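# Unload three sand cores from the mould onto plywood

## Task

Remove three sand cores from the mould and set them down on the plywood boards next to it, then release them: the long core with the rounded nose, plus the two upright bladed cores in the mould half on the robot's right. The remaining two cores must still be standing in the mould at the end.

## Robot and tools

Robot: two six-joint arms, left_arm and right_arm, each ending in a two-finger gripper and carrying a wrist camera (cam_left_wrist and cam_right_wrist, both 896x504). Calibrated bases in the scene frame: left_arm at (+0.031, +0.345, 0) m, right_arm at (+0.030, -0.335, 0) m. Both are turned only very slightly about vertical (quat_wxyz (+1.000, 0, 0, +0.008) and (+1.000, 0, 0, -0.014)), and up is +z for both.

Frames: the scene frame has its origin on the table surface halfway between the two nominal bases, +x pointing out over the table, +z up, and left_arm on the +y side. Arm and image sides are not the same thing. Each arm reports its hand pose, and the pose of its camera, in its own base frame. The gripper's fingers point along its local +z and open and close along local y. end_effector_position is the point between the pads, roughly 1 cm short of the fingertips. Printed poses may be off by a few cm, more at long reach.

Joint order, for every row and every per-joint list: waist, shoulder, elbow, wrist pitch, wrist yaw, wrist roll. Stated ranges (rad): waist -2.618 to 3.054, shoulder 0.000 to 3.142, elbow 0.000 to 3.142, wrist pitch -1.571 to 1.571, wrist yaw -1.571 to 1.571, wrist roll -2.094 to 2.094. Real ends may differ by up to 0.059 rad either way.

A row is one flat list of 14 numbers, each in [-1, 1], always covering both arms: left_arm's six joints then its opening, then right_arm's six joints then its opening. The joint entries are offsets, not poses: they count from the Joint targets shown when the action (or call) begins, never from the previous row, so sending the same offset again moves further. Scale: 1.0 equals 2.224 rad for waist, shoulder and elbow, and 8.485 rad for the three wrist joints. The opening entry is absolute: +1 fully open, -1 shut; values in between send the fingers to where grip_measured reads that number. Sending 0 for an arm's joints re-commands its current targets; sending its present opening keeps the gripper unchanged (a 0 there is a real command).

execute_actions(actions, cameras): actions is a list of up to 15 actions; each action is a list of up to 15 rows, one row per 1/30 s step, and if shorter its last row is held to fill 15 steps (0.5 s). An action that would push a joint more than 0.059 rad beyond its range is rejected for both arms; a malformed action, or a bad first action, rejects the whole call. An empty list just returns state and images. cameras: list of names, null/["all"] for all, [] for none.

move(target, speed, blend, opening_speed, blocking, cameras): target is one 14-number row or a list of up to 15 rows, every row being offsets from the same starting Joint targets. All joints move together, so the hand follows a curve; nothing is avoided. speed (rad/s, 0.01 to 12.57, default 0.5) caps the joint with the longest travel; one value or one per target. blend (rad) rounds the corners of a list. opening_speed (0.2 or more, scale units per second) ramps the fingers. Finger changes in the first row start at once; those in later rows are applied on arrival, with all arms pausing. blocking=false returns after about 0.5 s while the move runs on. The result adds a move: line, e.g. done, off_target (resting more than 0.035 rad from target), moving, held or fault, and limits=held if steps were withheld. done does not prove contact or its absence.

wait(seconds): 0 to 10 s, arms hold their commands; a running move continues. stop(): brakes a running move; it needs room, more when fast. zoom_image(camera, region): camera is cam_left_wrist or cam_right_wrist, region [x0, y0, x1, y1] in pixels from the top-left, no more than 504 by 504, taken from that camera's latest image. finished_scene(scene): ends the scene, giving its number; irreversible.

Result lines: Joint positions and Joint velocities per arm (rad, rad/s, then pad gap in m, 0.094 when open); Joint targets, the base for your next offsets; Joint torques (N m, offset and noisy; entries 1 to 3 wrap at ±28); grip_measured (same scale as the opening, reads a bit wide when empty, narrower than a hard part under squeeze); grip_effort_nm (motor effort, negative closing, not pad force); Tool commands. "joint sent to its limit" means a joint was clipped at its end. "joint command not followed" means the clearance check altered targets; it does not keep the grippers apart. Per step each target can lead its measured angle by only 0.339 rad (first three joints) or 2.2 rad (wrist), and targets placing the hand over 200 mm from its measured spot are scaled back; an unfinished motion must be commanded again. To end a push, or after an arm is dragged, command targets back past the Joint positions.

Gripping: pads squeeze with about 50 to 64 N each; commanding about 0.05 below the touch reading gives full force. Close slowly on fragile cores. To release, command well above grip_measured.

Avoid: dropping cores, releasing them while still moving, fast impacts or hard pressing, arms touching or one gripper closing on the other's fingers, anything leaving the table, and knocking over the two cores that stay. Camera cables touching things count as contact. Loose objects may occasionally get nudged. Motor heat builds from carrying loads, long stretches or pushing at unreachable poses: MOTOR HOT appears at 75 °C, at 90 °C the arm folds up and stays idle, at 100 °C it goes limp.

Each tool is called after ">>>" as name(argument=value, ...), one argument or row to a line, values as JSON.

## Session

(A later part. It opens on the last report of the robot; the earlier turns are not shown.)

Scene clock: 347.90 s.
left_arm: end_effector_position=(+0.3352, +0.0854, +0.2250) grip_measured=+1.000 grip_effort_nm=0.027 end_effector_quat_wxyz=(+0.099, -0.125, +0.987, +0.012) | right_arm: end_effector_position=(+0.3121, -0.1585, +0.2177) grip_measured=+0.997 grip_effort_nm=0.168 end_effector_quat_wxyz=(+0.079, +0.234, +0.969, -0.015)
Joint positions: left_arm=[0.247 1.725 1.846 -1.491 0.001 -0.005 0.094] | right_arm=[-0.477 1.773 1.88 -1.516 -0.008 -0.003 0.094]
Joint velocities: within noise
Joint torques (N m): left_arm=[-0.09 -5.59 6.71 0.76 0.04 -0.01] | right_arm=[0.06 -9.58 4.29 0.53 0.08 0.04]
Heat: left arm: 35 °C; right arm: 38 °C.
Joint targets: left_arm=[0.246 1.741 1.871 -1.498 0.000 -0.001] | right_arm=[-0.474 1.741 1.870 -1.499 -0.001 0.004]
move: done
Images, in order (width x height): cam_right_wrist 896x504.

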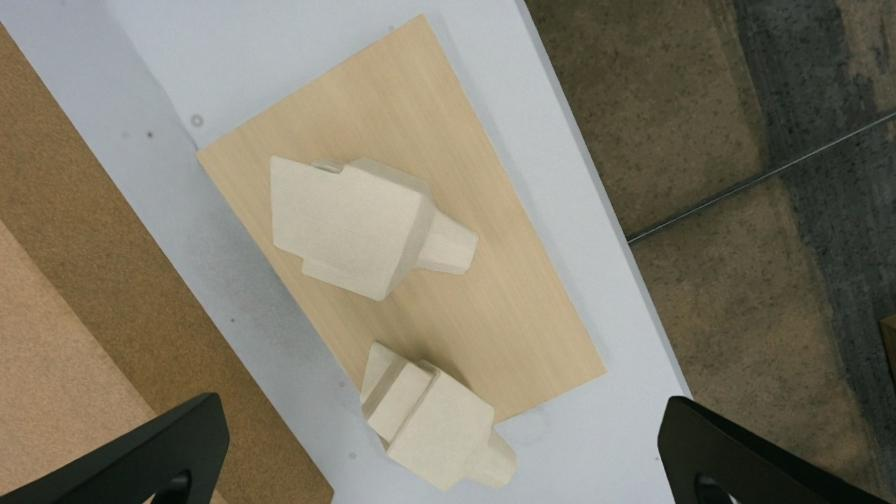

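>>> move(
  target=[0,0,0,0,0,0,1,0.002,-0.1412,-0.3071,0.0198,0,-0.1012,1],
  speed=0.6,
  cameras=["cam_right_wrist"],
)

Scene clock: 364.10 s.
left_arm: end_effector_position=(+0.3352, +0.0854, +0.2250) grip_measured=+1.000 grip_effort_nm=0.037 end_effector_quat_wxyz=(+0.099, -0.125, +0.987, +0.012) | right_arm: end_effector_position=(+0.2073, -0.1054, +0.1285) grip_measured=+0.997 grip_effort_nm=0.173 end_effector_quat_wxyz=(-0.011, -0.183, +0.983, +0.011)
Joint positions: left_arm=[0.247 1.725 1.846 -1.491 0.001 -0.005 0.094] | right_arm=[-0.477 1.451 1.195 -1.347 -0.003 -0.845 0.094]
Joint velocities: within noise
Joint torques (N m): left_arm=[0.08 -5.55 6.64 0.75 -0.02 0] | right_arm=[0.64 -6.34 4.41 0.2 0.02 -0.13]
Heat: left arm: 35 °C; right arm: 41 °C.
Joint targets: left_arm=[0.246 1.741 1.871 -1.498 0.000 -0.001] | right_arm=[-0.470 1.426 1.187 -1.332 0.000 -0.854]
move: done
Images, in order (width x height): cam_right_wrist 896x504.

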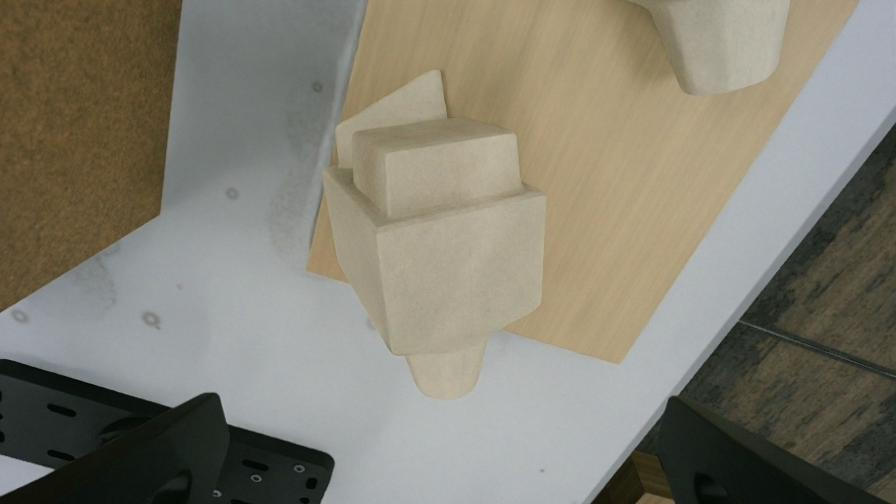

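>>> move(
  target=[0,0,0,0,0,0,1,0,0.0247,-0.1277,0.0401,0,0,1],
  speed=0.25,
  cameras=["cam_right_wrist"],
)

>>> move(
  target=[0,0,0,0,0,0,1,0,0,0,0,0,0,0.03],
  opening_speed=0.2,
  cameras=["cam_right_wrist"],
)

Scene clock: 376.70 s.
left_arm: end_effector_position=(+0.3352, +0.0854, +0.2250) grip_measured=+1.000 grip_effort_nm=0.032 end_effector_quat_wxyz=(+0.099, -0.125, +0.987, +0.012) | right_arm: end_effector_position=(+0.2078, -0.1059, +0.0523) grip_measured=+0.997 grip_effort_nm=0.173 end_effector_quat_wxyz=(-0.001, -0.184, +0.983, +0.002)
Joint positions: left_arm=[0.247 1.725 1.846 -1.491 0.001 -0.005 0.094] | right_arm=[-0.477 1.476 0.911 -1.008 -0.002 -0.846 0.094]
Joint velocities: within noise
Joint torques (N m): left_arm=[-0.02 -5.61 6.71 0.73 0.02 0] | right_arm=[0.64 -4 4.27 0.26 0.01 -0.13]
Heat: left arm: 36 °C; right arm: 40 °C.
Joint targets: left_arm=[0.246 1.741 1.871 -1.498 0.000 -0.001] | right_arm=[-0.470 1.481 0.903 -0.991 0.000 -0.854]
move: done
Images, in order (width x height): cam_right_wrist 896x504.

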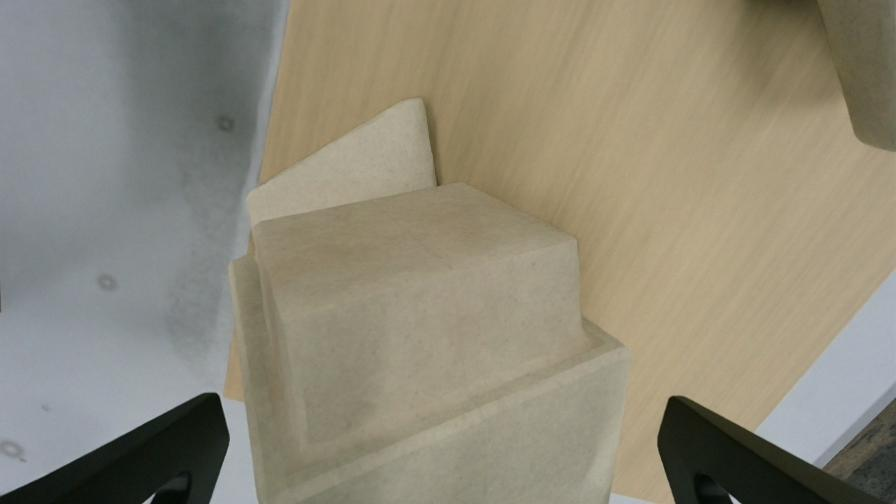

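Scene clock: 381.77 s.
left_arm: end_effector_position=(+0.3352, +0.0854, +0.2250) grip_measured=+1.000 grip_effort_nm=0.037 end_effector_quat_wxyz=(+0.099, -0.125, +0.987, +0.012) | right_arm: end_effector_position=(+0.2080, -0.1061, +0.0523) grip_measured=+0.436 grip_effort_nm=-0.999 end_effector_quat_wxyz=(+0.000, -0.185, +0.983, +0.001)
Joint positions: left_arm=[0.247 1.725 1.846 -1.491 0.001 -0.005 0.094] | right_arm=[-0.477 1.476 0.911 -1.007 -0.001 -0.848 0.067]
Joint velocities: within noise
Joint torques (N m): left_arm=[-0.09 -5.59 6.72 0.75 0.01 0] | right_arm=[0.65 -3.99 4.29 0.26 0 -0.11]
Heat: left arm: 36 °C; right arm: 39 °C.
Joint targets: left_arm=[0.246 1.741 1.871 -1.498 0.000 -0.001] | right_arm=[-0.470 1.481 0.903 -0.991 0.000 -0.854]
move: done
Images, in order (width x height): cam_right_wrist 896x504.

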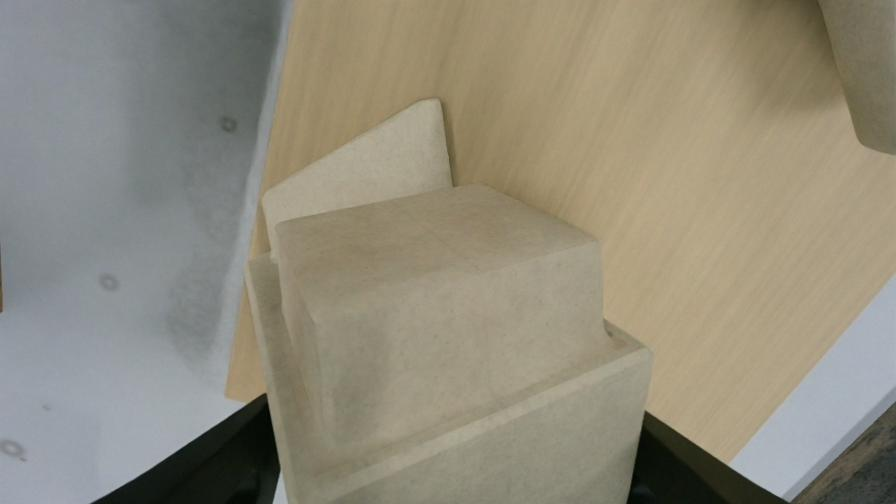

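>>> move(
  target=[0,0,0,0,0,0,1,0,-0.0099,0.037,-0.0103,0,0,0.03],
  speed=0.08,
  cameras=["cam_right_wrist"],
)

Scene clock: 386.77 s.
left_arm: end_effector_position=(+0.3352, +0.0854, +0.2250) grip_measured=+1.000 grip_effort_nm=0.032 end_effector_quat_wxyz=(+0.099, -0.125, +0.987, +0.012) | right_arm: end_effector_position=(+0.2058, -0.1053, +0.0607) grip_measured=+0.435 grip_effort_nm=-1.004 end_effector_quat_wxyz=(-0.009, -0.185, +0.983, +0.007)
Joint positions: left_arm=[0.247 1.725 1.846 -1.491 0.001 -0.005 0.094] | right_arm=[-0.477 1.476 0.945 -1.061 0 -0.848 0.067]
Joint velocities: within noise
Joint torques (N m): left_arm=[-0.03 -5.61 6.65 0.75 0.03 0] | right_arm=[0.66 -5.76 8.09 -0.07 -0.02 -0.1]
Heat: left arm: 36 °C; right arm: 39 °C.
Joint targets: left_arm=[0.246 1.741 1.871 -1.498 0.000 -0.001] | right_arm=[-0.470 1.459 0.985 -1.079 0.000 -0.854]
move: off_target (right_arm); right_arm: the elbow is farthest, 0.040 rad from its target
Images, in order (width x height): cam_right_wrist 896x504.

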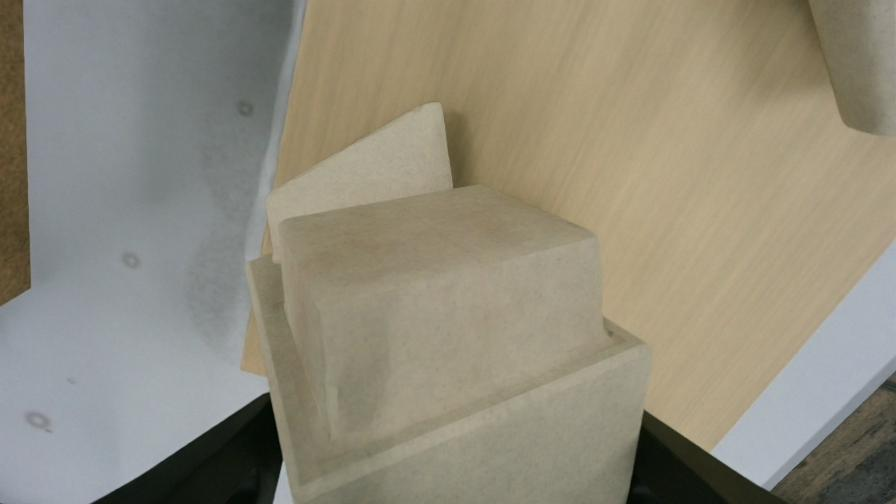

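>>> move(
  target=[
    [0,0,0,0,0,0,1,0,0.0,0.035,-0.008,0,0,0.03],
    [0,0,0,0,0,0,1,-0.0055,0.0502,0.0655,-0.005,0,-0.1332,0.03],
  ],
  speed=0.25,
  cameras=["cam_right_wrist"],
)

Scene clock: 400.30 s.
left_arm: end_effector_position=(+0.3352, +0.0854, +0.2250) grip_measured=+1.000 grip_effort_nm=0.027 end_effector_quat_wxyz=(+0.099, -0.125, +0.987, +0.012) | right_arm: end_effector_position=(+0.2284, -0.1174, +0.0747) grip_measured=+0.434 grip_effort_nm=-1.004 end_effector_quat_wxyz=(+0.006, +0.680, -0.733, -0.014)
Joint positions: left_arm=[0.247 1.725 1.846 -1.491 0.001 -0.005 0.094] | right_arm=[-0.477 1.569 1.091 -1.123 0.002 -1.972 0.067]
Joint velocities: within noise
Joint torques (N m): left_arm=[0.05 -5.67 6.74 0.76 0.01 0] | right_arm=[-0.43 -5.08 8.14 0.09 -0.03 -0.16]
Heat: left arm: 36 °C; right arm: 39 °C.
Joint targets: left_arm=[0.246 1.741 1.871 -1.498 0.000 -0.001] | right_arm=[-0.482 1.571 1.131 -1.121 0.000 -1.984]
move: off_target (right_arm); right_arm: the elbow is farthest, 0.040 rad from its target
Images, in order (width x height): cam_right_wrist 896x504.

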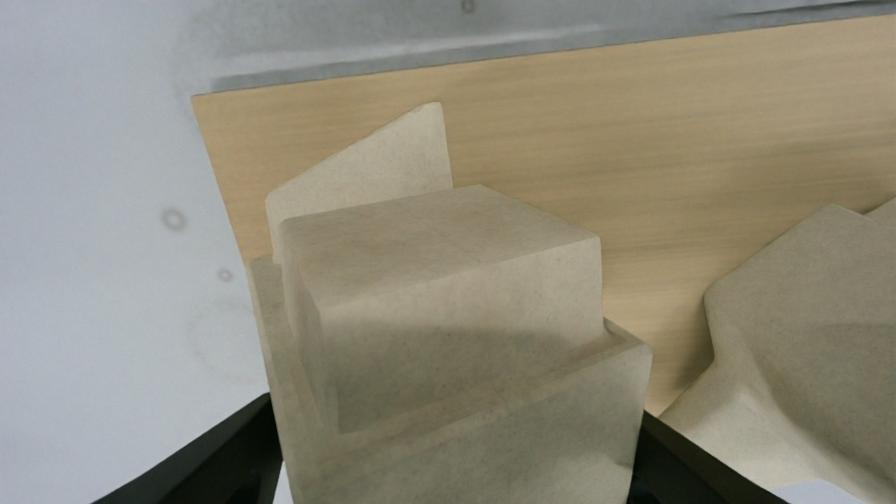

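>>> move(
  target=[0,0,0,0,0,0,1,0,-0.0103,-0.0697,0.0143,0,0,0.03],
  speed=0.08,
  cameras=["cam_right_wrist"],
)

Scene clock: 409.60 s.
left_arm: end_effector_position=(+0.3352, +0.0854, +0.2250) grip_measured=+1.000 grip_effort_nm=0.027 end_effector_quat_wxyz=(+0.099, -0.125, +0.987, +0.012) | right_arm: end_effector_position=(+0.2243, -0.1154, +0.0525) grip_measured=+0.434 grip_effort_nm=-1.004 end_effector_quat_wxyz=(+0.004, +0.680, -0.733, -0.008)
Joint positions: left_arm=[0.247 1.725 1.846 -1.491 0.001 -0.005 0.094] | right_arm=[-0.477 1.563 0.993 -1.018 0.003 -1.973 0.067]
Joint velocities: within noise
Joint torques (N m): left_arm=[-0.03 -5.6 6.74 0.75 0.03 -0.03] | right_arm=[-0.42 -6.31 3.52 0.26 -0.03 -0.16]
Heat: left arm: 36 °C; right arm: 38 °C.
Joint targets: left_arm=[0.246 1.741 1.871 -1.498 0.000 -0.001] | right_arm=[-0.482 1.548 0.976 -1.000 0.000 -1.984]
move: done
Images, in order (width x height): cam_right_wrist 896x504.

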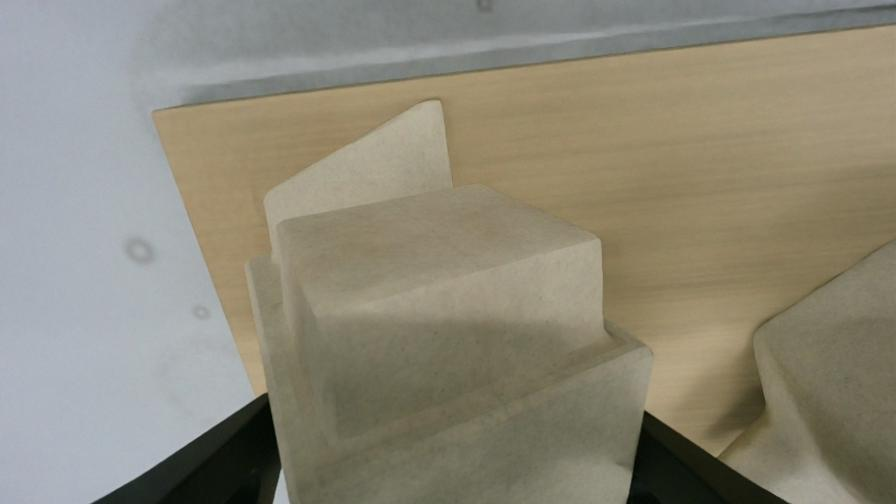

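>>> move(
  target=[0,0,0,0,0,0,1,0,0.0018,-0.006,0.0017,0,0,0.03],
  speed=0.06,
  cameras=[],
)

>>> move(
  target=[0,0,0,0,0,0,1,0,0.0018,-0.006,0.0017,0,0,0.03],
  speed=0.06,
  cameras=["cam_right_wrist"],
)

Scene clock: 413.27 s.
left_arm: end_effector_position=(+0.3352, +0.0854, +0.2250) grip_measured=+1.000 grip_effort_nm=0.032 end_effector_quat_wxyz=(+0.099, -0.125, +0.987, +0.012) | right_arm: end_effector_position=(+0.2241, -0.1152, +0.0521) grip_measured=+0.434 grip_effort_nm=-0.999 end_effector_quat_wxyz=(+0.003, +0.680, -0.733, -0.005)
Joint positions: left_arm=[0.247 1.725 1.846 -1.491 0.001 -0.005 0.094] | right_arm=[-0.477 1.558 0.986 -1.011 0.003 -1.973 0.067]
Joint velocities: within noise
Joint torques (N m): left_arm=[-0.03 -5.52 6.64 0.74 0.03 0.01] | right_arm=[-0.4 -5.41 3.12 0.34 -0.03 -0.16]
Heat: left arm: 36 °C; right arm: 38 °C.
Joint targets: left_arm=[0.246 1.741 1.871 -1.498 0.000 -0.001] | right_arm=[-0.482 1.552 0.962 -0.985 0.000 -1.984]
move: done
No camera images: "cameras" was empty.

Scene clock: 413.97 s.
left_arm: end_effector_position=(+0.3352, +0.0854, +0.2250) grip_measured=+1.000 grip_effort_nm=0.022 end_effector_quat_wxyz=(+0.099, -0.125, +0.987, +0.012) | right_arm: end_effector_position=(+0.2238, -0.1151, +0.0517) grip_measured=+0.434 grip_effort_nm=-1.004 end_effector_quat_wxyz=(+0.002, +0.680, -0.733, -0.003)
Joint positions: left_arm=[0.247 1.725 1.846 -1.491 0.001 -0.005 0.094] | right_arm=[-0.477 1.552 0.979 -1.004 0.003 -1.973 0.067]
Joint velocities: within noise
Joint torques (N m): left_arm=[-0.05 -5.56 6.71 0.76 0.03 0.01] | right_arm=[-0.4 -4.64 2.63 0.43 -0.03 -0.16]
Heat: left arm: 36 °C; right arm: 38 °C.
Joint targets: left_arm=[0.246 1.741 1.871 -1.498 0.000 -0.001] | right_arm=[-0.482 1.556 0.949 -0.971 0.000 -1.984]
move: done
Images, in order (width x height): cam_right_wrist 896x504.

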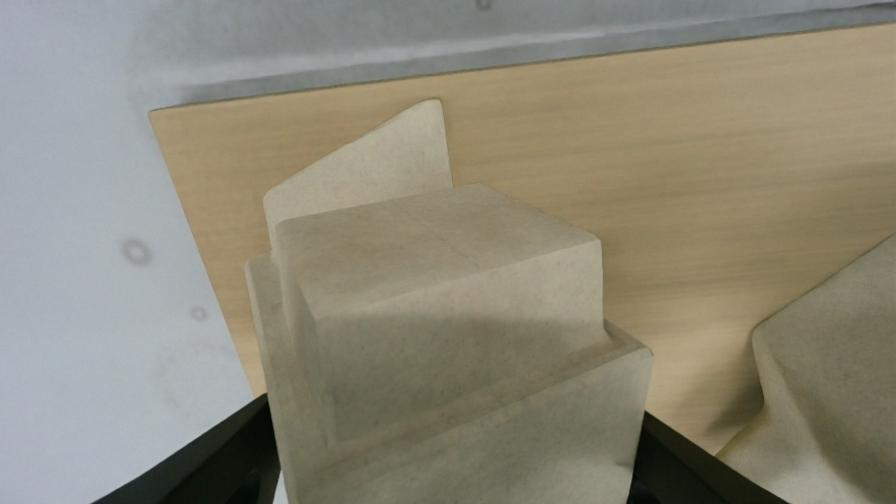

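Contact with the board is made; releasing slowly with a partial opening, then rising.

>>> move(
  target=[0,0,0,0,0,0,1,0,0,0,0,0,0,0.8],
  opening_speed=0.25,
  cameras=["cam_right_wrist"],
)

>>> move(
  target=[0,0,0,0,0,0,1,0,-0.04,0.127,-0.04,0,0,0.8],
  speed=0.2,
  cameras=["cam_right_wrist"],
)

Scene clock: 419.80 s.
left_arm: end_effector_position=(+0.3352, +0.0854, +0.2250) grip_measured=+1.000 grip_effort_nm=0.027 end_effector_quat_wxyz=(+0.099, -0.125, +0.987, +0.012) | right_arm: end_effector_position=(+0.2233, -0.1151, +0.0470) grip_measured=+0.797 grip_effort_nm=0.183 end_effector_quat_wxyz=(+0.002, +0.681, -0.733, +0.000)
Joint positions: left_arm=[0.247 1.725 1.846 -1.491 0.001 -0.005 0.094] | right_arm=[-0.477 1.552 0.959 -0.979 0.004 -1.974 0.084]
Joint velocities: within noise
Joint torques (N m): left_arm=[-0.09 -5.57 6.61 0.74 0.02 0] | right_arm=[-0.42 -4.62 4.08 0.19 -0.06 -0.15]
Heat: left arm: 36 °C; right arm: 38 °C.
Joint targets: left_arm=[0.246 1.741 1.871 -1.498 0.000 -0.001] | right_arm=[-0.482 1.556 0.949 -0.971 0.000 -1.984]
move: done
Images, in order (width x height): cam_right_wrist 896x504.

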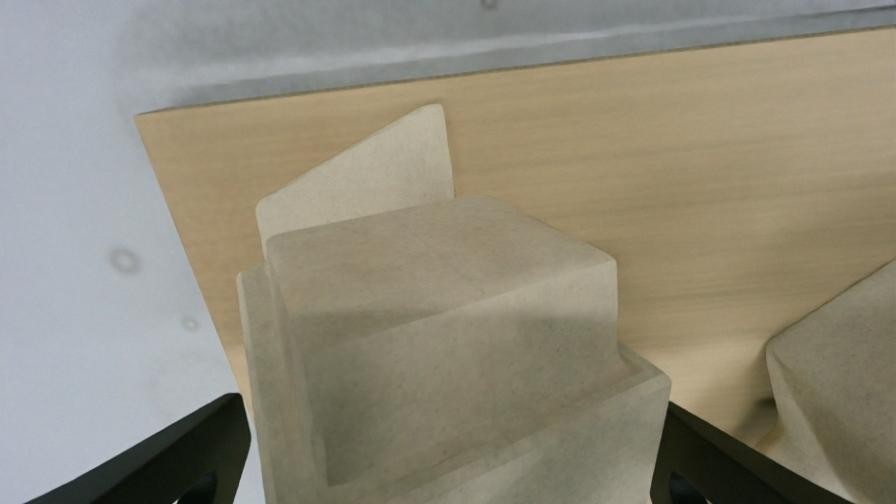

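Scene clock: 422.13 s.
left_arm: end_effector_position=(+0.3352, +0.0854, +0.2250) grip_measured=+1.000 grip_effort_nm=0.032 end_effector_quat_wxyz=(+0.099, -0.125, +0.987, +0.012) | right_arm: end_effector_position=(+0.2222, -0.1146, +0.1221) grip_measured=+0.797 grip_effort_nm=0.183 end_effector_quat_wxyz=(+0.002, +0.681, -0.733, +0.000)
Joint positions: left_arm=[0.247 1.725 1.846 -1.491 0.001 -0.005 0.094] | right_arm=[-0.477 1.489 1.204 -1.287 0.004 -1.974 0.084]
Joint velocities: within noise
Joint torques (N m): left_arm=[-0.05 -5.57 6.58 0.75 0.05 0] | right_arm=[-0.44 -6.45 7.31 -0.08 -0.05 -0.15]
Heat: left arm: 36 °C; right arm: 38 °C.
Joint targets: left_arm=[0.246 1.741 1.871 -1.498 0.000 -0.001] | right_arm=[-0.482 1.467 1.231 -1.310 0.000 -1.984]
move: done
Images, in order (width x height): cam_right_wrist 896x504.

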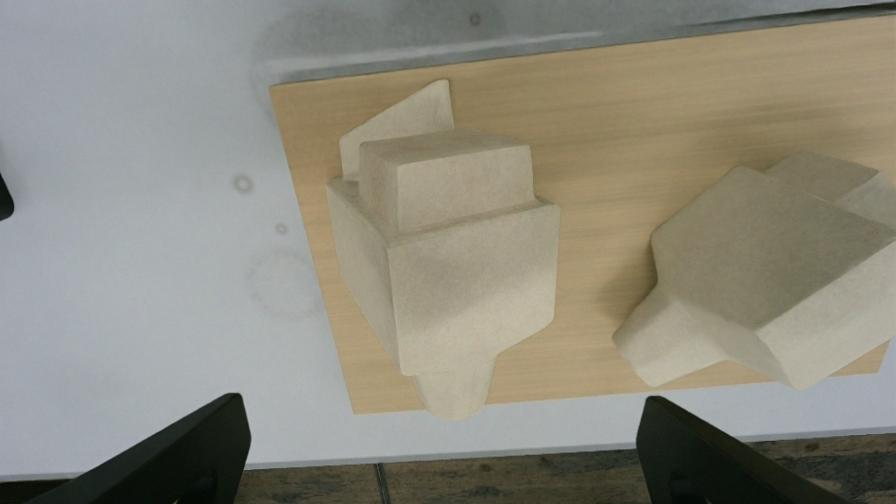

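>>> move(
  target=[-0.335,0.1,0.06,0,0,-0.059,1,-0.1,-0.02,0.18,-0.02,0,0.23,1],
  speed=0.7,
)

Scene clock: 428.37 s.
left_arm: end_effector_position=(+0.3402, -0.1840, +0.1855) grip_measured=+1.000 grip_effort_nm=0.027 end_effector_quat_wxyz=(+0.049, +0.002, +0.998, -0.027) | right_arm: end_effector_position=(+0.2176, -0.1819, +0.2384) grip_measured=+0.997 grip_effort_nm=0.178 end_effector_quat_wxyz=(+0.121, +0.320, +0.938, -0.049)
Joint positions: left_arm=[-0.498 1.945 1.978 -1.493 0.001 -0.493 0.094] | right_arm=[-0.697 1.445 1.603 -1.466 0.004 -0.04 0.094]
Joint velocities: within noise
Joint torques (N m): left_arm=[-0.05 -7.2 6.76 0.59 -0.01 -0.14] | right_arm=[-0.69 -6.01 7.34 0.44 -0.07 0.04]
Heat: left arm: 36 °C; right arm: 39 °C.
Joint targets: left_arm=[-0.499 1.964 2.004 -1.498 0.000 -0.501] | right_arm=[-0.704 1.423 1.632 -1.480 0.000 -0.033]
move: done

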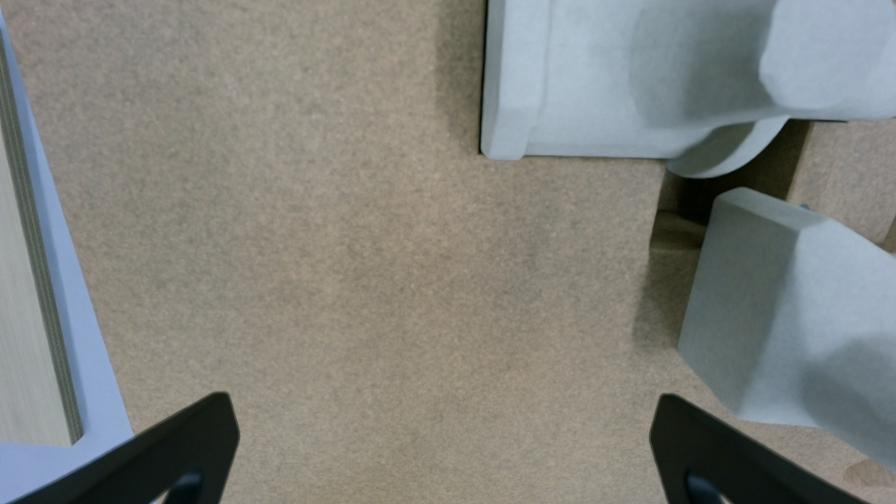

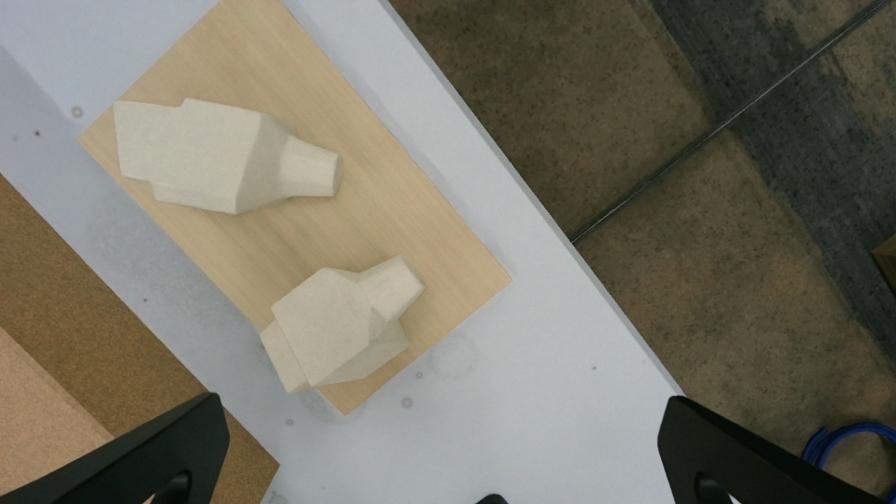

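>>> move(
  target=[-0.0503,0.079,0.139,0.0145,0,-0.013,1,0,0,0,0,0,0,1],
  speed=0.5,
  cameras=["cam_left_wrist"],
)

Scene clock: 433.17 s.
left_arm: end_effector_position=(+0.3901, -0.2706, +0.2124) grip_measured=+1.000 grip_effort_nm=0.042 end_effector_quat_wxyz=(+0.145, +0.002, +0.984, -0.102) | right_arm: end_effector_position=(+0.2174, -0.1818, +0.2383) grip_measured=+0.997 grip_effort_nm=0.178 end_effector_quat_wxyz=(+0.121, +0.320, +0.938, -0.049)
Joint positions: left_arm=[-0.608 2.117 2.288 -1.386 0.001 -0.604 0.094] | right_arm=[-0.697 1.445 1.603 -1.467 0.004 -0.039 0.094]
Joint velocities: within noise
Joint torques (N m): left_arm=[-0.29 -8.35 6.75 1.2 0.02 -0.16] | right_arm=[-0.65 -6.02 7.36 0.41 -0.06 0.03]
Heat: left arm: 36 °C; right arm: 39 °C.
Joint targets: left_arm=[-0.611 2.140 2.313 -1.375 0.000 -0.611] | right_arm=[-0.704 1.423 1.632 -1.480 0.000 -0.033]
move: done
Images, in order (width x height): cam_left_wrist 896x504.

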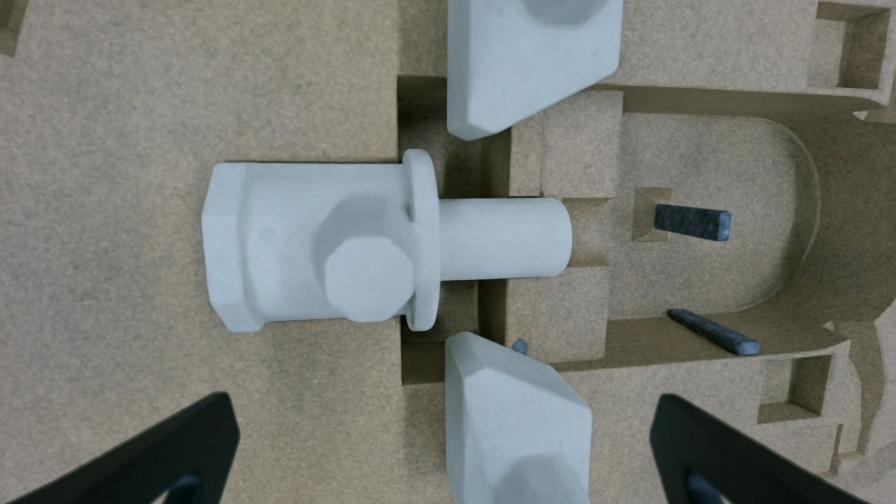

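>>> move(
  target=[
    [0.0926,0,0.0,-0.0186,0.0431,0.2057,1,0,0,0,0,0,0,1],
    [0.0926,0.0878,0.067,-0.0186,0.0431,0.2057,1,0,0,0,0,0,0,1],
  ],
  speed=[0.8,0.3],
  cameras=["cam_left_wrist"],
)

Scene clock: 466.17 s.
left_arm: end_effector_position=(+0.4117, -0.2433, +0.1683) grip_measured=+1.000 grip_effort_nm=0.017 end_effector_quat_wxyz=(+0.138, +0.692, +0.697, -0.130) | right_arm: end_effector_position=(+0.2173, -0.1816, +0.2382) grip_measured=+0.997 grip_effort_nm=0.173 end_effector_quat_wxyz=(+0.121, +0.321, +0.938, -0.049)
Joint positions: left_arm=[-0.411 2.314 2.439 -1.525 0.342 1.124 0.094] | right_arm=[-0.697 1.445 1.603 -1.468 0.004 -0.039 0.094]
Joint velocities: within noise
Joint torques (N m): left_arm=[0.43 -9.58 6.56 0.68 0.52 0.05] | right_arm=[-0.62 -6.02 7.36 0.42 -0.04 0.03]
Heat: left arm: 38 °C; right arm: 40 °C.
Joint targets: left_arm=[-0.405 2.335 2.463 -1.533 0.366 1.134] | right_arm=[-0.704 1.423 1.632 -1.480 0.000 -0.033]
move: done
Images, in order (width x height): cam_left_wrist 896x504.

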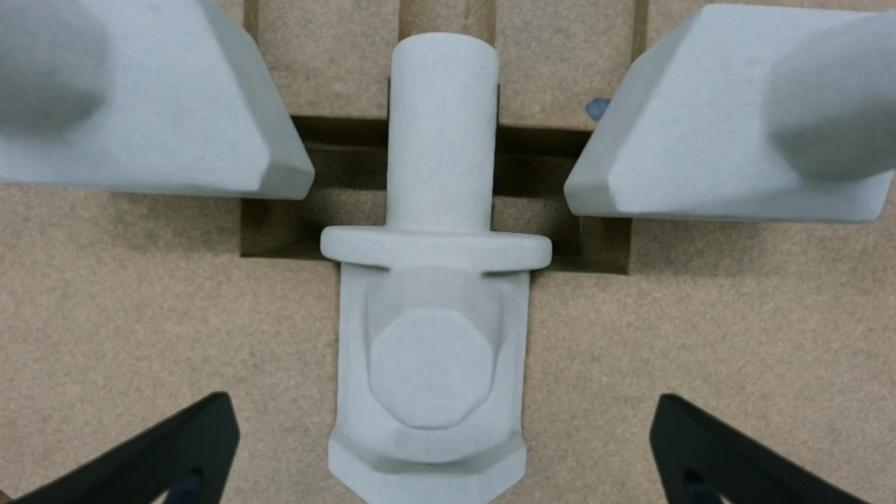

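>>> move(
  target=[0.0013,-0.0225,-0.116,0.0226,0.0018,0,1,0,0,0,0,0,0,1],
  speed=0.2,
  cameras=["cam_left_wrist"],
)

Scene clock: 473.50 s.
left_arm: end_effector_position=(+0.4124, -0.2461, +0.1121) grip_measured=+1.000 grip_effort_nm=0.032 end_effector_quat_wxyz=(+0.116, +0.690, +0.700, -0.145) | right_arm: end_effector_position=(+0.2173, -0.1816, +0.2382) grip_measured=+0.997 grip_effort_nm=0.178 end_effector_quat_wxyz=(+0.121, +0.321, +0.938, -0.049)
Joint positions: left_arm=[-0.411 2.314 2.212 -1.351 0.356 1.124 0.094] | right_arm=[-0.697 1.445 1.603 -1.468 0.004 -0.039 0.094]
Joint velocities: within noise
Joint torques (N m): left_arm=[0.64 -13.52 4 0.77 0.54 0.03] | right_arm=[-0.64 -6.02 7.36 0.42 -0.05 0.03]
Heat: left arm: 39 °C; right arm: 40 °C.
Joint targets: left_arm=[-0.402 2.285 2.204 -1.341 0.381 1.134] | right_arm=[-0.704 1.423 1.632 -1.480 0.000 -0.033]
move: done
Images, in order (width x height): cam_left_wrist 896x504.

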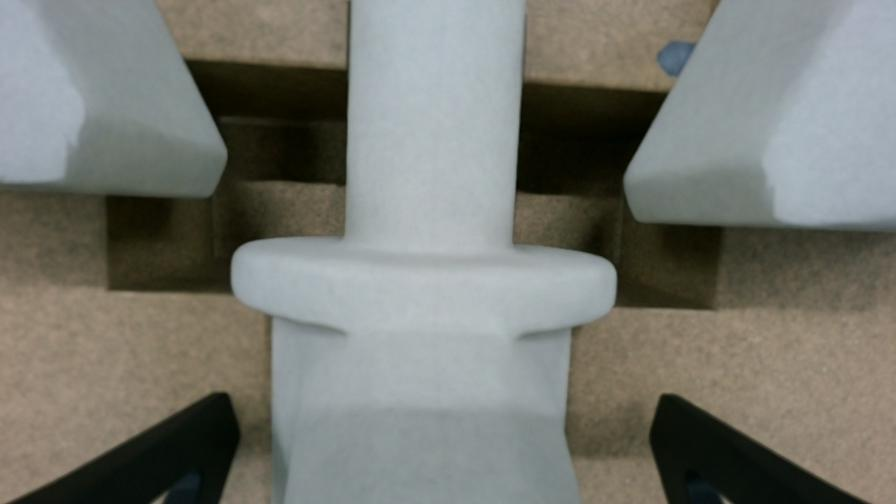

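>>> move(
  target=[0.003,0.009,0.0,0.0022,0,0,1,0,0,0,0,0,0,1],
  speed=0.1,
  cameras=["cam_left_wrist"],
)

Scene clock: 478.63 s.
left_arm: end_effector_position=(+0.4180, -0.2451, +0.1127) grip_measured=+1.000 grip_effort_nm=0.022 end_effector_quat_wxyz=(+0.125, +0.688, +0.701, -0.142) | right_arm: end_effector_position=(+0.2172, -0.1816, +0.2382) grip_measured=+0.997 grip_effort_nm=0.178 end_effector_quat_wxyz=(+0.120, +0.321, +0.938, -0.049)
Joint positions: left_arm=[-0.404 2.314 2.212 -1.332 0.356 1.124 0.094] | right_arm=[-0.697 1.445 1.603 -1.468 0.004 -0.039 0.094]
Joint velocities: within noise
Joint torques (N m): left_arm=[0.53 -11.96 4.21 0.77 0.53 0.04] | right_arm=[-0.62 -6.04 7.35 0.43 -0.05 0.03]
Heat: left arm: 40 °C; right arm: 40 °C.
Joint targets: left_arm=[-0.395 2.305 2.204 -1.322 0.381 1.134] | right_arm=[-0.704 1.423 1.632 -1.480 0.000 -0.033]
move: done
Images, in order (width x height): cam_left_wrist 896x504.

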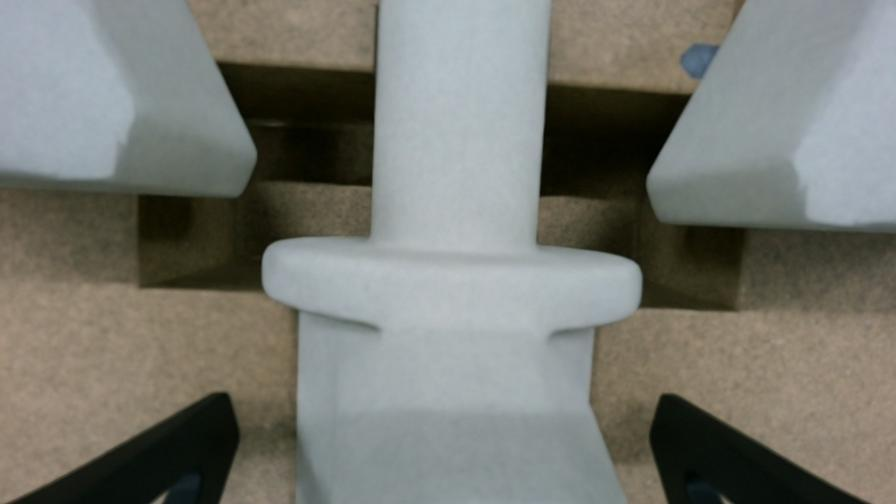

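>>> move(
  target=[0,0,-0.0165,0.0042,0,0,1,0,0,0,0,0,0,1],
  speed=0.08,
  cameras=["cam_left_wrist"],
)

>>> move(
  target=[0,0,0,0,0,0,0.05,0,0,0,0,0,0,1],
  opening_speed=0.3,
  cameras=["cam_left_wrist"],
)

Scene clock: 482.77 s.
left_arm: end_effector_position=(+0.4191, -0.2454, +0.1094) grip_measured=+1.000 grip_effort_nm=0.032 end_effector_quat_wxyz=(+0.129, +0.687, +0.700, -0.145) | right_arm: end_effector_position=(+0.2172, -0.1816, +0.2382) grip_measured=+0.997 grip_effort_nm=0.168 end_effector_quat_wxyz=(+0.120, +0.321, +0.938, -0.049)
Joint positions: left_arm=[-0.4 2.311 2.191 -1.31 0.367 1.126 0.094] | right_arm=[-0.697 1.445 1.603 -1.468 0.004 -0.039 0.094]
Joint velocities: within noise
Joint torques (N m): left_arm=[0.28 -11.79 2.84 0.97 0.39 0.03] | right_arm=[-0.64 -6.02 7.36 0.42 -0.05 0.02]
Heat: left arm: 41 °C; right arm: 40 °C.
Joint targets: left_arm=[-0.396 2.305 2.168 -1.286 0.381 1.134] | right_arm=[-0.704 1.423 1.632 -1.480 0.000 -0.033]
move: done
Images, in order (width x height): cam_left_wrist 896x504.

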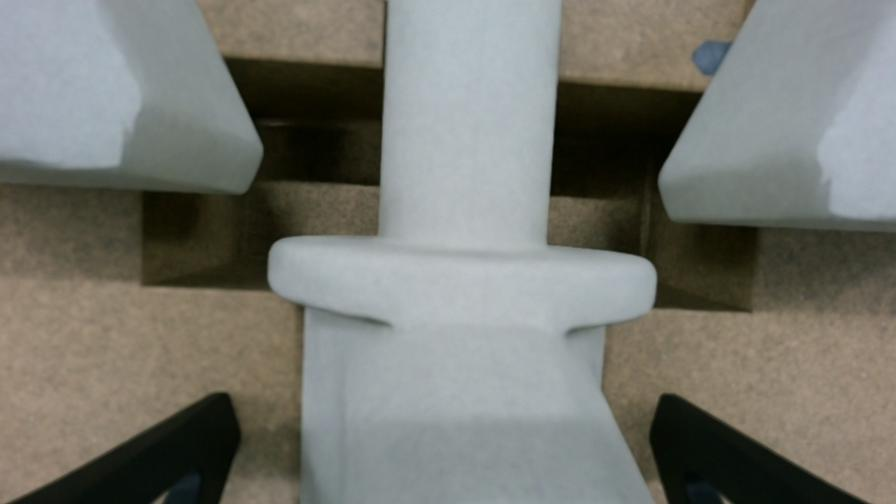

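Scene clock: 486.13 s.
left_arm: end_effector_position=(+0.4198, -0.2468, +0.1093) grip_measured=+0.324 grip_effort_nm=-0.999 end_effector_quat_wxyz=(+0.134, +0.687, +0.698, -0.151) | right_arm: end_effector_position=(+0.2172, -0.1816, +0.2382) grip_measured=+0.997 grip_effort_nm=0.178 end_effector_quat_wxyz=(+0.120, +0.321, +0.938, -0.049)
Joint positions: left_arm=[-0.397 2.311 2.187 -1.301 0.381 1.131 0.062] | right_arm=[-0.697 1.445 1.603 -1.468 0.004 -0.039 0.094]
Joint velocities: within noise
Joint torques (N m): left_arm=[0.06 -11.82 3.3 0.86 0.24 0] | right_arm=[-0.62 -6.04 7.36 0.43 -0.05 0.03]
Heat: left arm: 42 °C; right arm: 40 °C.
Joint targets: left_arm=[-0.396 2.305 2.168 -1.286 0.381 1.134] | right_arm=[-0.704 1.423 1.632 -1.480 0.000 -0.033]
move: done
Images, in order (width x height): cam_left_wrist 896x504.

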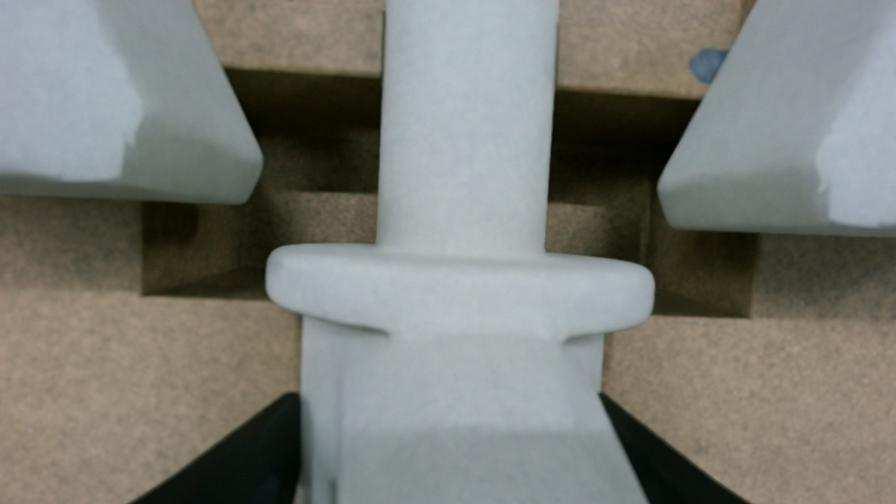

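>>> move(
  target=[
    [0,0.0076,0.0697,-0.0131,0,0,0.05,0,0,0,0,0,0,1],
    [0,0.0315,0.189,-0.0357,0,0,0.05,0,0,0,0,0,0,1],
  ],
  speed=0.15,
  cameras=["cam_left_wrist"],
)

Scene clock: 492.60 s.
left_arm: end_effector_position=(+0.4210, -0.2384, +0.1663) grip_measured=+0.322 grip_effort_nm=-0.994 end_effector_quat_wxyz=(+0.134, +0.690, +0.701, -0.125) | right_arm: end_effector_position=(+0.2172, -0.1816, +0.2382) grip_measured=+0.997 grip_effort_nm=0.173 end_effector_quat_wxyz=(+0.120, +0.321, +0.938, -0.049)
Joint positions: left_arm=[-0.397 2.375 2.543 -1.575 0.331 1.13 0.062] | right_arm=[-0.697 1.445 1.603 -1.468 0.004 -0.039 0.094]
Joint velocities: within noise
Joint torques (N m): left_arm=[0.16 -11.36 8.2 0.83 0.82 -0.02] | right_arm=[-0.64 -6.02 7.35 0.43 -0.05 0.03]
Heat: left arm: 43 °C; right arm: 40 °C.
Joint targets: left_arm=[-0.395 2.375 2.588 -1.568 0.381 1.134] | right_arm=[-0.704 1.423 1.632 -1.480 0.000 -0.033]
joint sent to its limit (left arm) — the wrist pitch, lower limit.
move: off_target (left_arm); left_arm: the wrist yaw is farthest, 0.050 rad from its target
Images, in order (width x height): cam_left_wrist 896x504.

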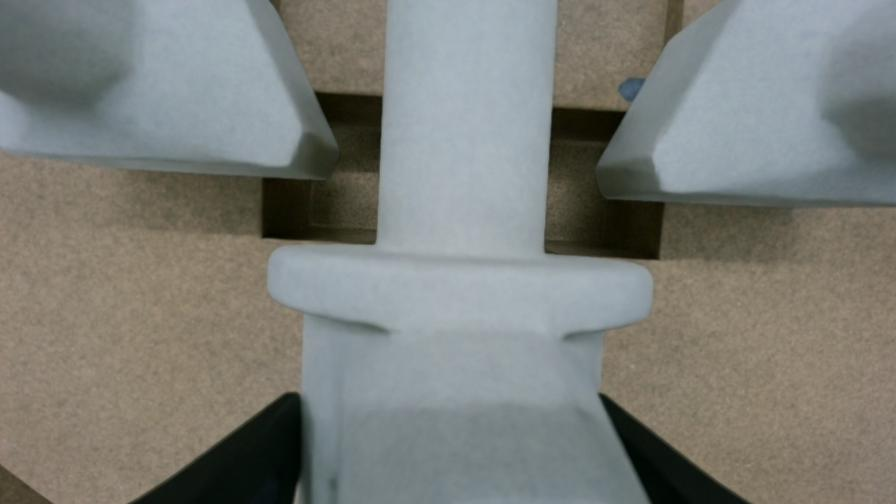

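>>> move(
  target=[
    [0.0508,-0.0517,-0.0157,0,0.0035,0.0156,0.05,0,0,0,0,0,0,1],
    [0.1542,-0.0886,-0.0571,0.0003,0.0024,0.0431,0.05,0,0,0,0,0,0,1],
  ],
  speed=0.2,
  blend=0.03,
  cameras=["cam_left_wrist"],
)

Scene clock: 507.33 s.
left_arm: end_effector_position=(+0.4578, -0.0827, +0.1919) grip_measured=+0.322 grip_effort_nm=-0.999 end_effector_quat_wxyz=(+0.179, +0.695, +0.693, -0.068) | right_arm: end_effector_position=(+0.2172, -0.1816, +0.2382) grip_measured=+0.997 grip_effort_nm=0.178 end_effector_quat_wxyz=(+0.120, +0.321, +0.938, -0.049)
Joint positions: left_arm=[-0.052 2.266 2.455 -1.577 0.341 1.489 0.062] | right_arm=[-0.697 1.445 1.603 -1.468 0.004 -0.039 0.094]
Joint velocities: within noise
Joint torques (N m): left_arm=[-0.02 -17.37 4.82 0.89 0.93 0.08] | right_arm=[-0.61 -6.02 7.36 0.43 -0.06 0.04]
Heat: left arm: 47 °C; right arm: 40 °C.
Joint targets: left_arm=[-0.052 2.178 2.461 -1.565 0.402 1.499] | right_arm=[-0.704 1.423 1.632 -1.480 0.000 -0.033]
move: off_target (left_arm); left_arm: the shoulder is farthest, 0.088 rad from its target
Images, in order (width x height): cam_left_wrist 896x504.

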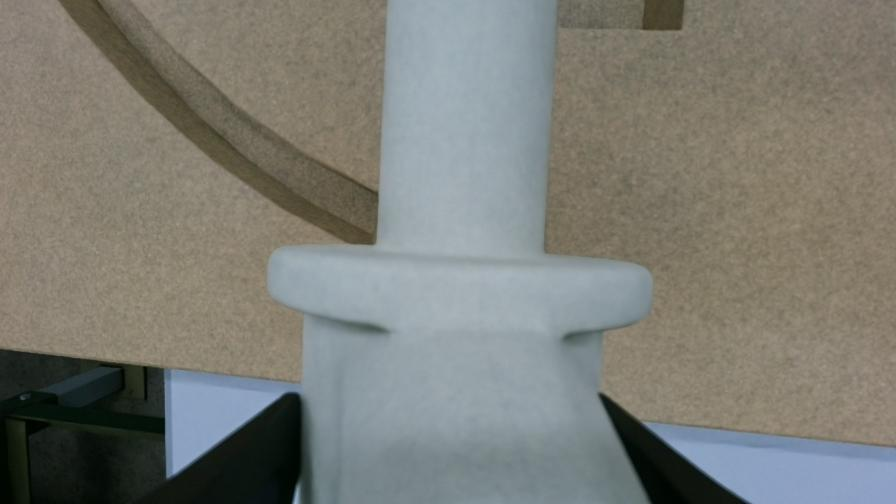

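>>> move(
  target=[
    [0.0674,-0.1475,-0.1848,0.0194,0,-0.0118,0.05,0,0,0,0,0,0,1],
    [0.2675,-0.312,-0.5105,0.0548,-0.015,-0.0983,0.05,0,0,0,0,0,0,1],
  ],
  speed=0.45,
  blend=0.04,
  cameras=["cam_left_wrist"],
)

Scene clock: 519.77 s.
left_arm: end_effector_position=(+0.2904, +0.1264, +0.1468) grip_measured=+0.322 grip_effort_nm=-1.009 end_effector_quat_wxyz=(+0.149, +0.077, +0.985, -0.039) | right_arm: end_effector_position=(+0.2172, -0.1816, +0.2382) grip_measured=+0.997 grip_effort_nm=0.178 end_effector_quat_wxyz=(+0.120, +0.321, +0.938, -0.049)
Joint positions: left_arm=[0.539 1.544 1.315 -1.139 0.235 0.67 0.062] | right_arm=[-0.697 1.445 1.603 -1.468 0.004 -0.039 0.094]
Joint velocities: within noise
Joint torques (N m): left_arm=[0.38 -10.19 5.76 1.24 0.64 -0.12] | right_arm=[-0.61 -6.01 7.36 0.43 -0.05 0.03]
Heat: left arm: 50 °C; right arm: 40 °C.
Joint targets: left_arm=[0.543 1.484 1.326 -1.101 0.274 0.665] | right_arm=[-0.704 1.423 1.632 -1.480 0.000 -0.033]
move: off_target (left_arm); left_arm: the shoulder is farthest, 0.060 rad from its target
Images, in order (width x height): cam_left_wrist 896x504.

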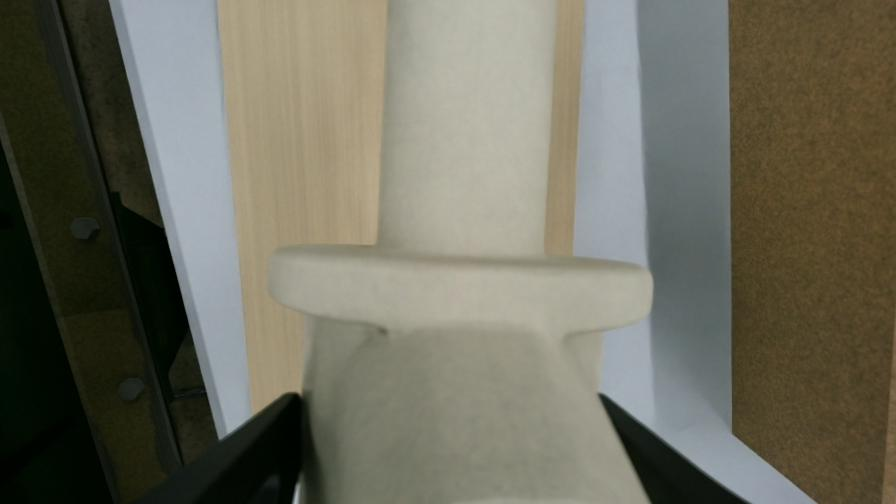

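>>> move(
  target=[0.0301,0.0027,-0.0697,0.0216,0.0024,0.0078,0.05,0,0,0,0,0,0,1],
  speed=0.2,
  cameras=["cam_left_wrist"],
)

Scene clock: 528.50 s.
left_arm: end_effector_position=(+0.2849, +0.1453, +0.1104) grip_measured=+0.322 grip_effort_nm=-1.004 end_effector_quat_wxyz=(+0.163, +0.073, +0.984, -0.025) | right_arm: end_effector_position=(+0.2172, -0.1816, +0.2382) grip_measured=+0.997 grip_effort_nm=0.173 end_effector_quat_wxyz=(+0.120, +0.321, +0.938, -0.049)
Joint positions: left_arm=[0.603 1.541 1.161 -0.961 0.242 0.722 0.062] | right_arm=[-0.697 1.445 1.603 -1.468 0.004 -0.039 0.094]
Joint velocities: within noise
Joint torques (N m): left_arm=[0.58 -9.37 5.68 1.36 0.78 0.06] | right_arm=[-0.61 -6.02 7.35 0.43 -0.05 0.03]
Heat: left arm: 48 °C; right arm: 39 °C.
Joint targets: left_arm=[0.610 1.490 1.171 -0.917 0.294 0.732] | right_arm=[-0.704 1.423 1.632 -1.480 0.000 -0.033]
move: off_target (left_arm); left_arm: the wrist yaw is farthest, 0.052 rad from its target
Images, in order (width x height): cam_left_wrist 896x504.

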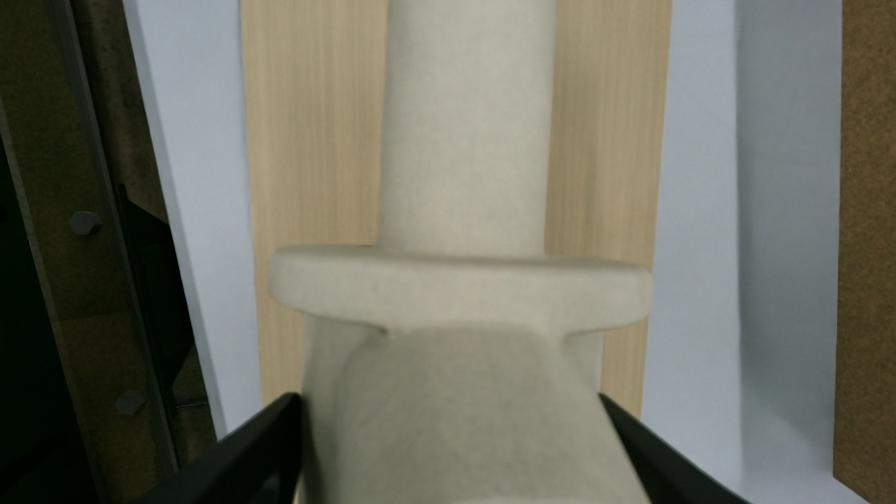

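>>> move(
  target=[0.0,0.004,-0.036,0.020,0.004,0,0.05,0,0,0,0,0,0,1],
  speed=0.12,
  cameras=["cam_left_wrist"],
)

Scene clock: 534.40 s.
left_arm: end_effector_position=(+0.2995, +0.1490, +0.0968) grip_measured=+0.322 grip_effort_nm=-0.994 end_effector_quat_wxyz=(+0.202, +0.079, +0.976, -0.013) | right_arm: end_effector_position=(+0.2172, -0.1816, +0.2382) grip_measured=+0.997 grip_effort_nm=0.178 end_effector_quat_wxyz=(+0.120, +0.321, +0.938, -0.049)
Joint positions: left_arm=[0.603 1.541 1.081 -0.804 0.273 0.723 0.062] | right_arm=[-0.697 1.445 1.603 -1.468 0.004 -0.039 0.094]
Joint velocities: within noise
Joint torques (N m): left_arm=[0.57 -8.79 5.65 1.62 0.82 0.04] | right_arm=[-0.62 -6.02 7.35 0.43 -0.05 0.03]
Heat: left arm: 45 °C; right arm: 39 °C.
Joint targets: left_arm=[0.610 1.499 1.090 -0.748 0.328 0.731] | right_arm=[-0.704 1.423 1.632 -1.480 0.000 -0.033]
move: off_target (left_arm); left_arm: the wrist pitch is farthest, 0.057 rad from its target
Images, in order (width x height): cam_left_wrist 896x504.

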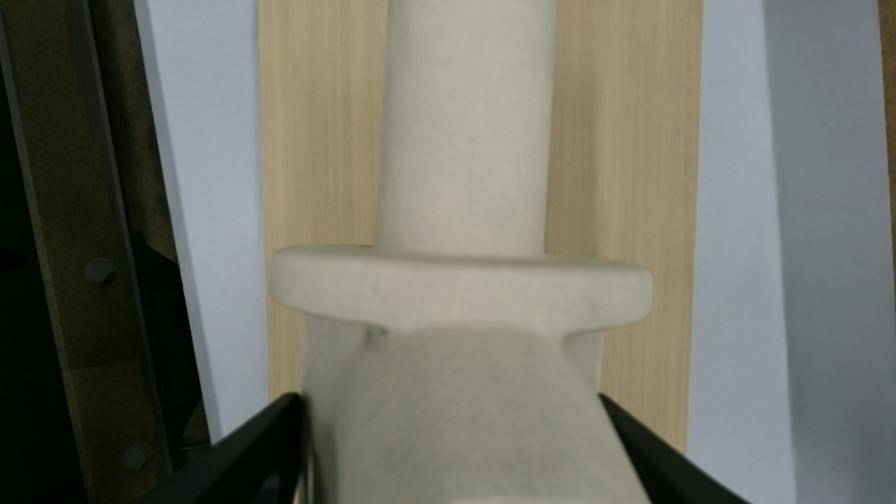

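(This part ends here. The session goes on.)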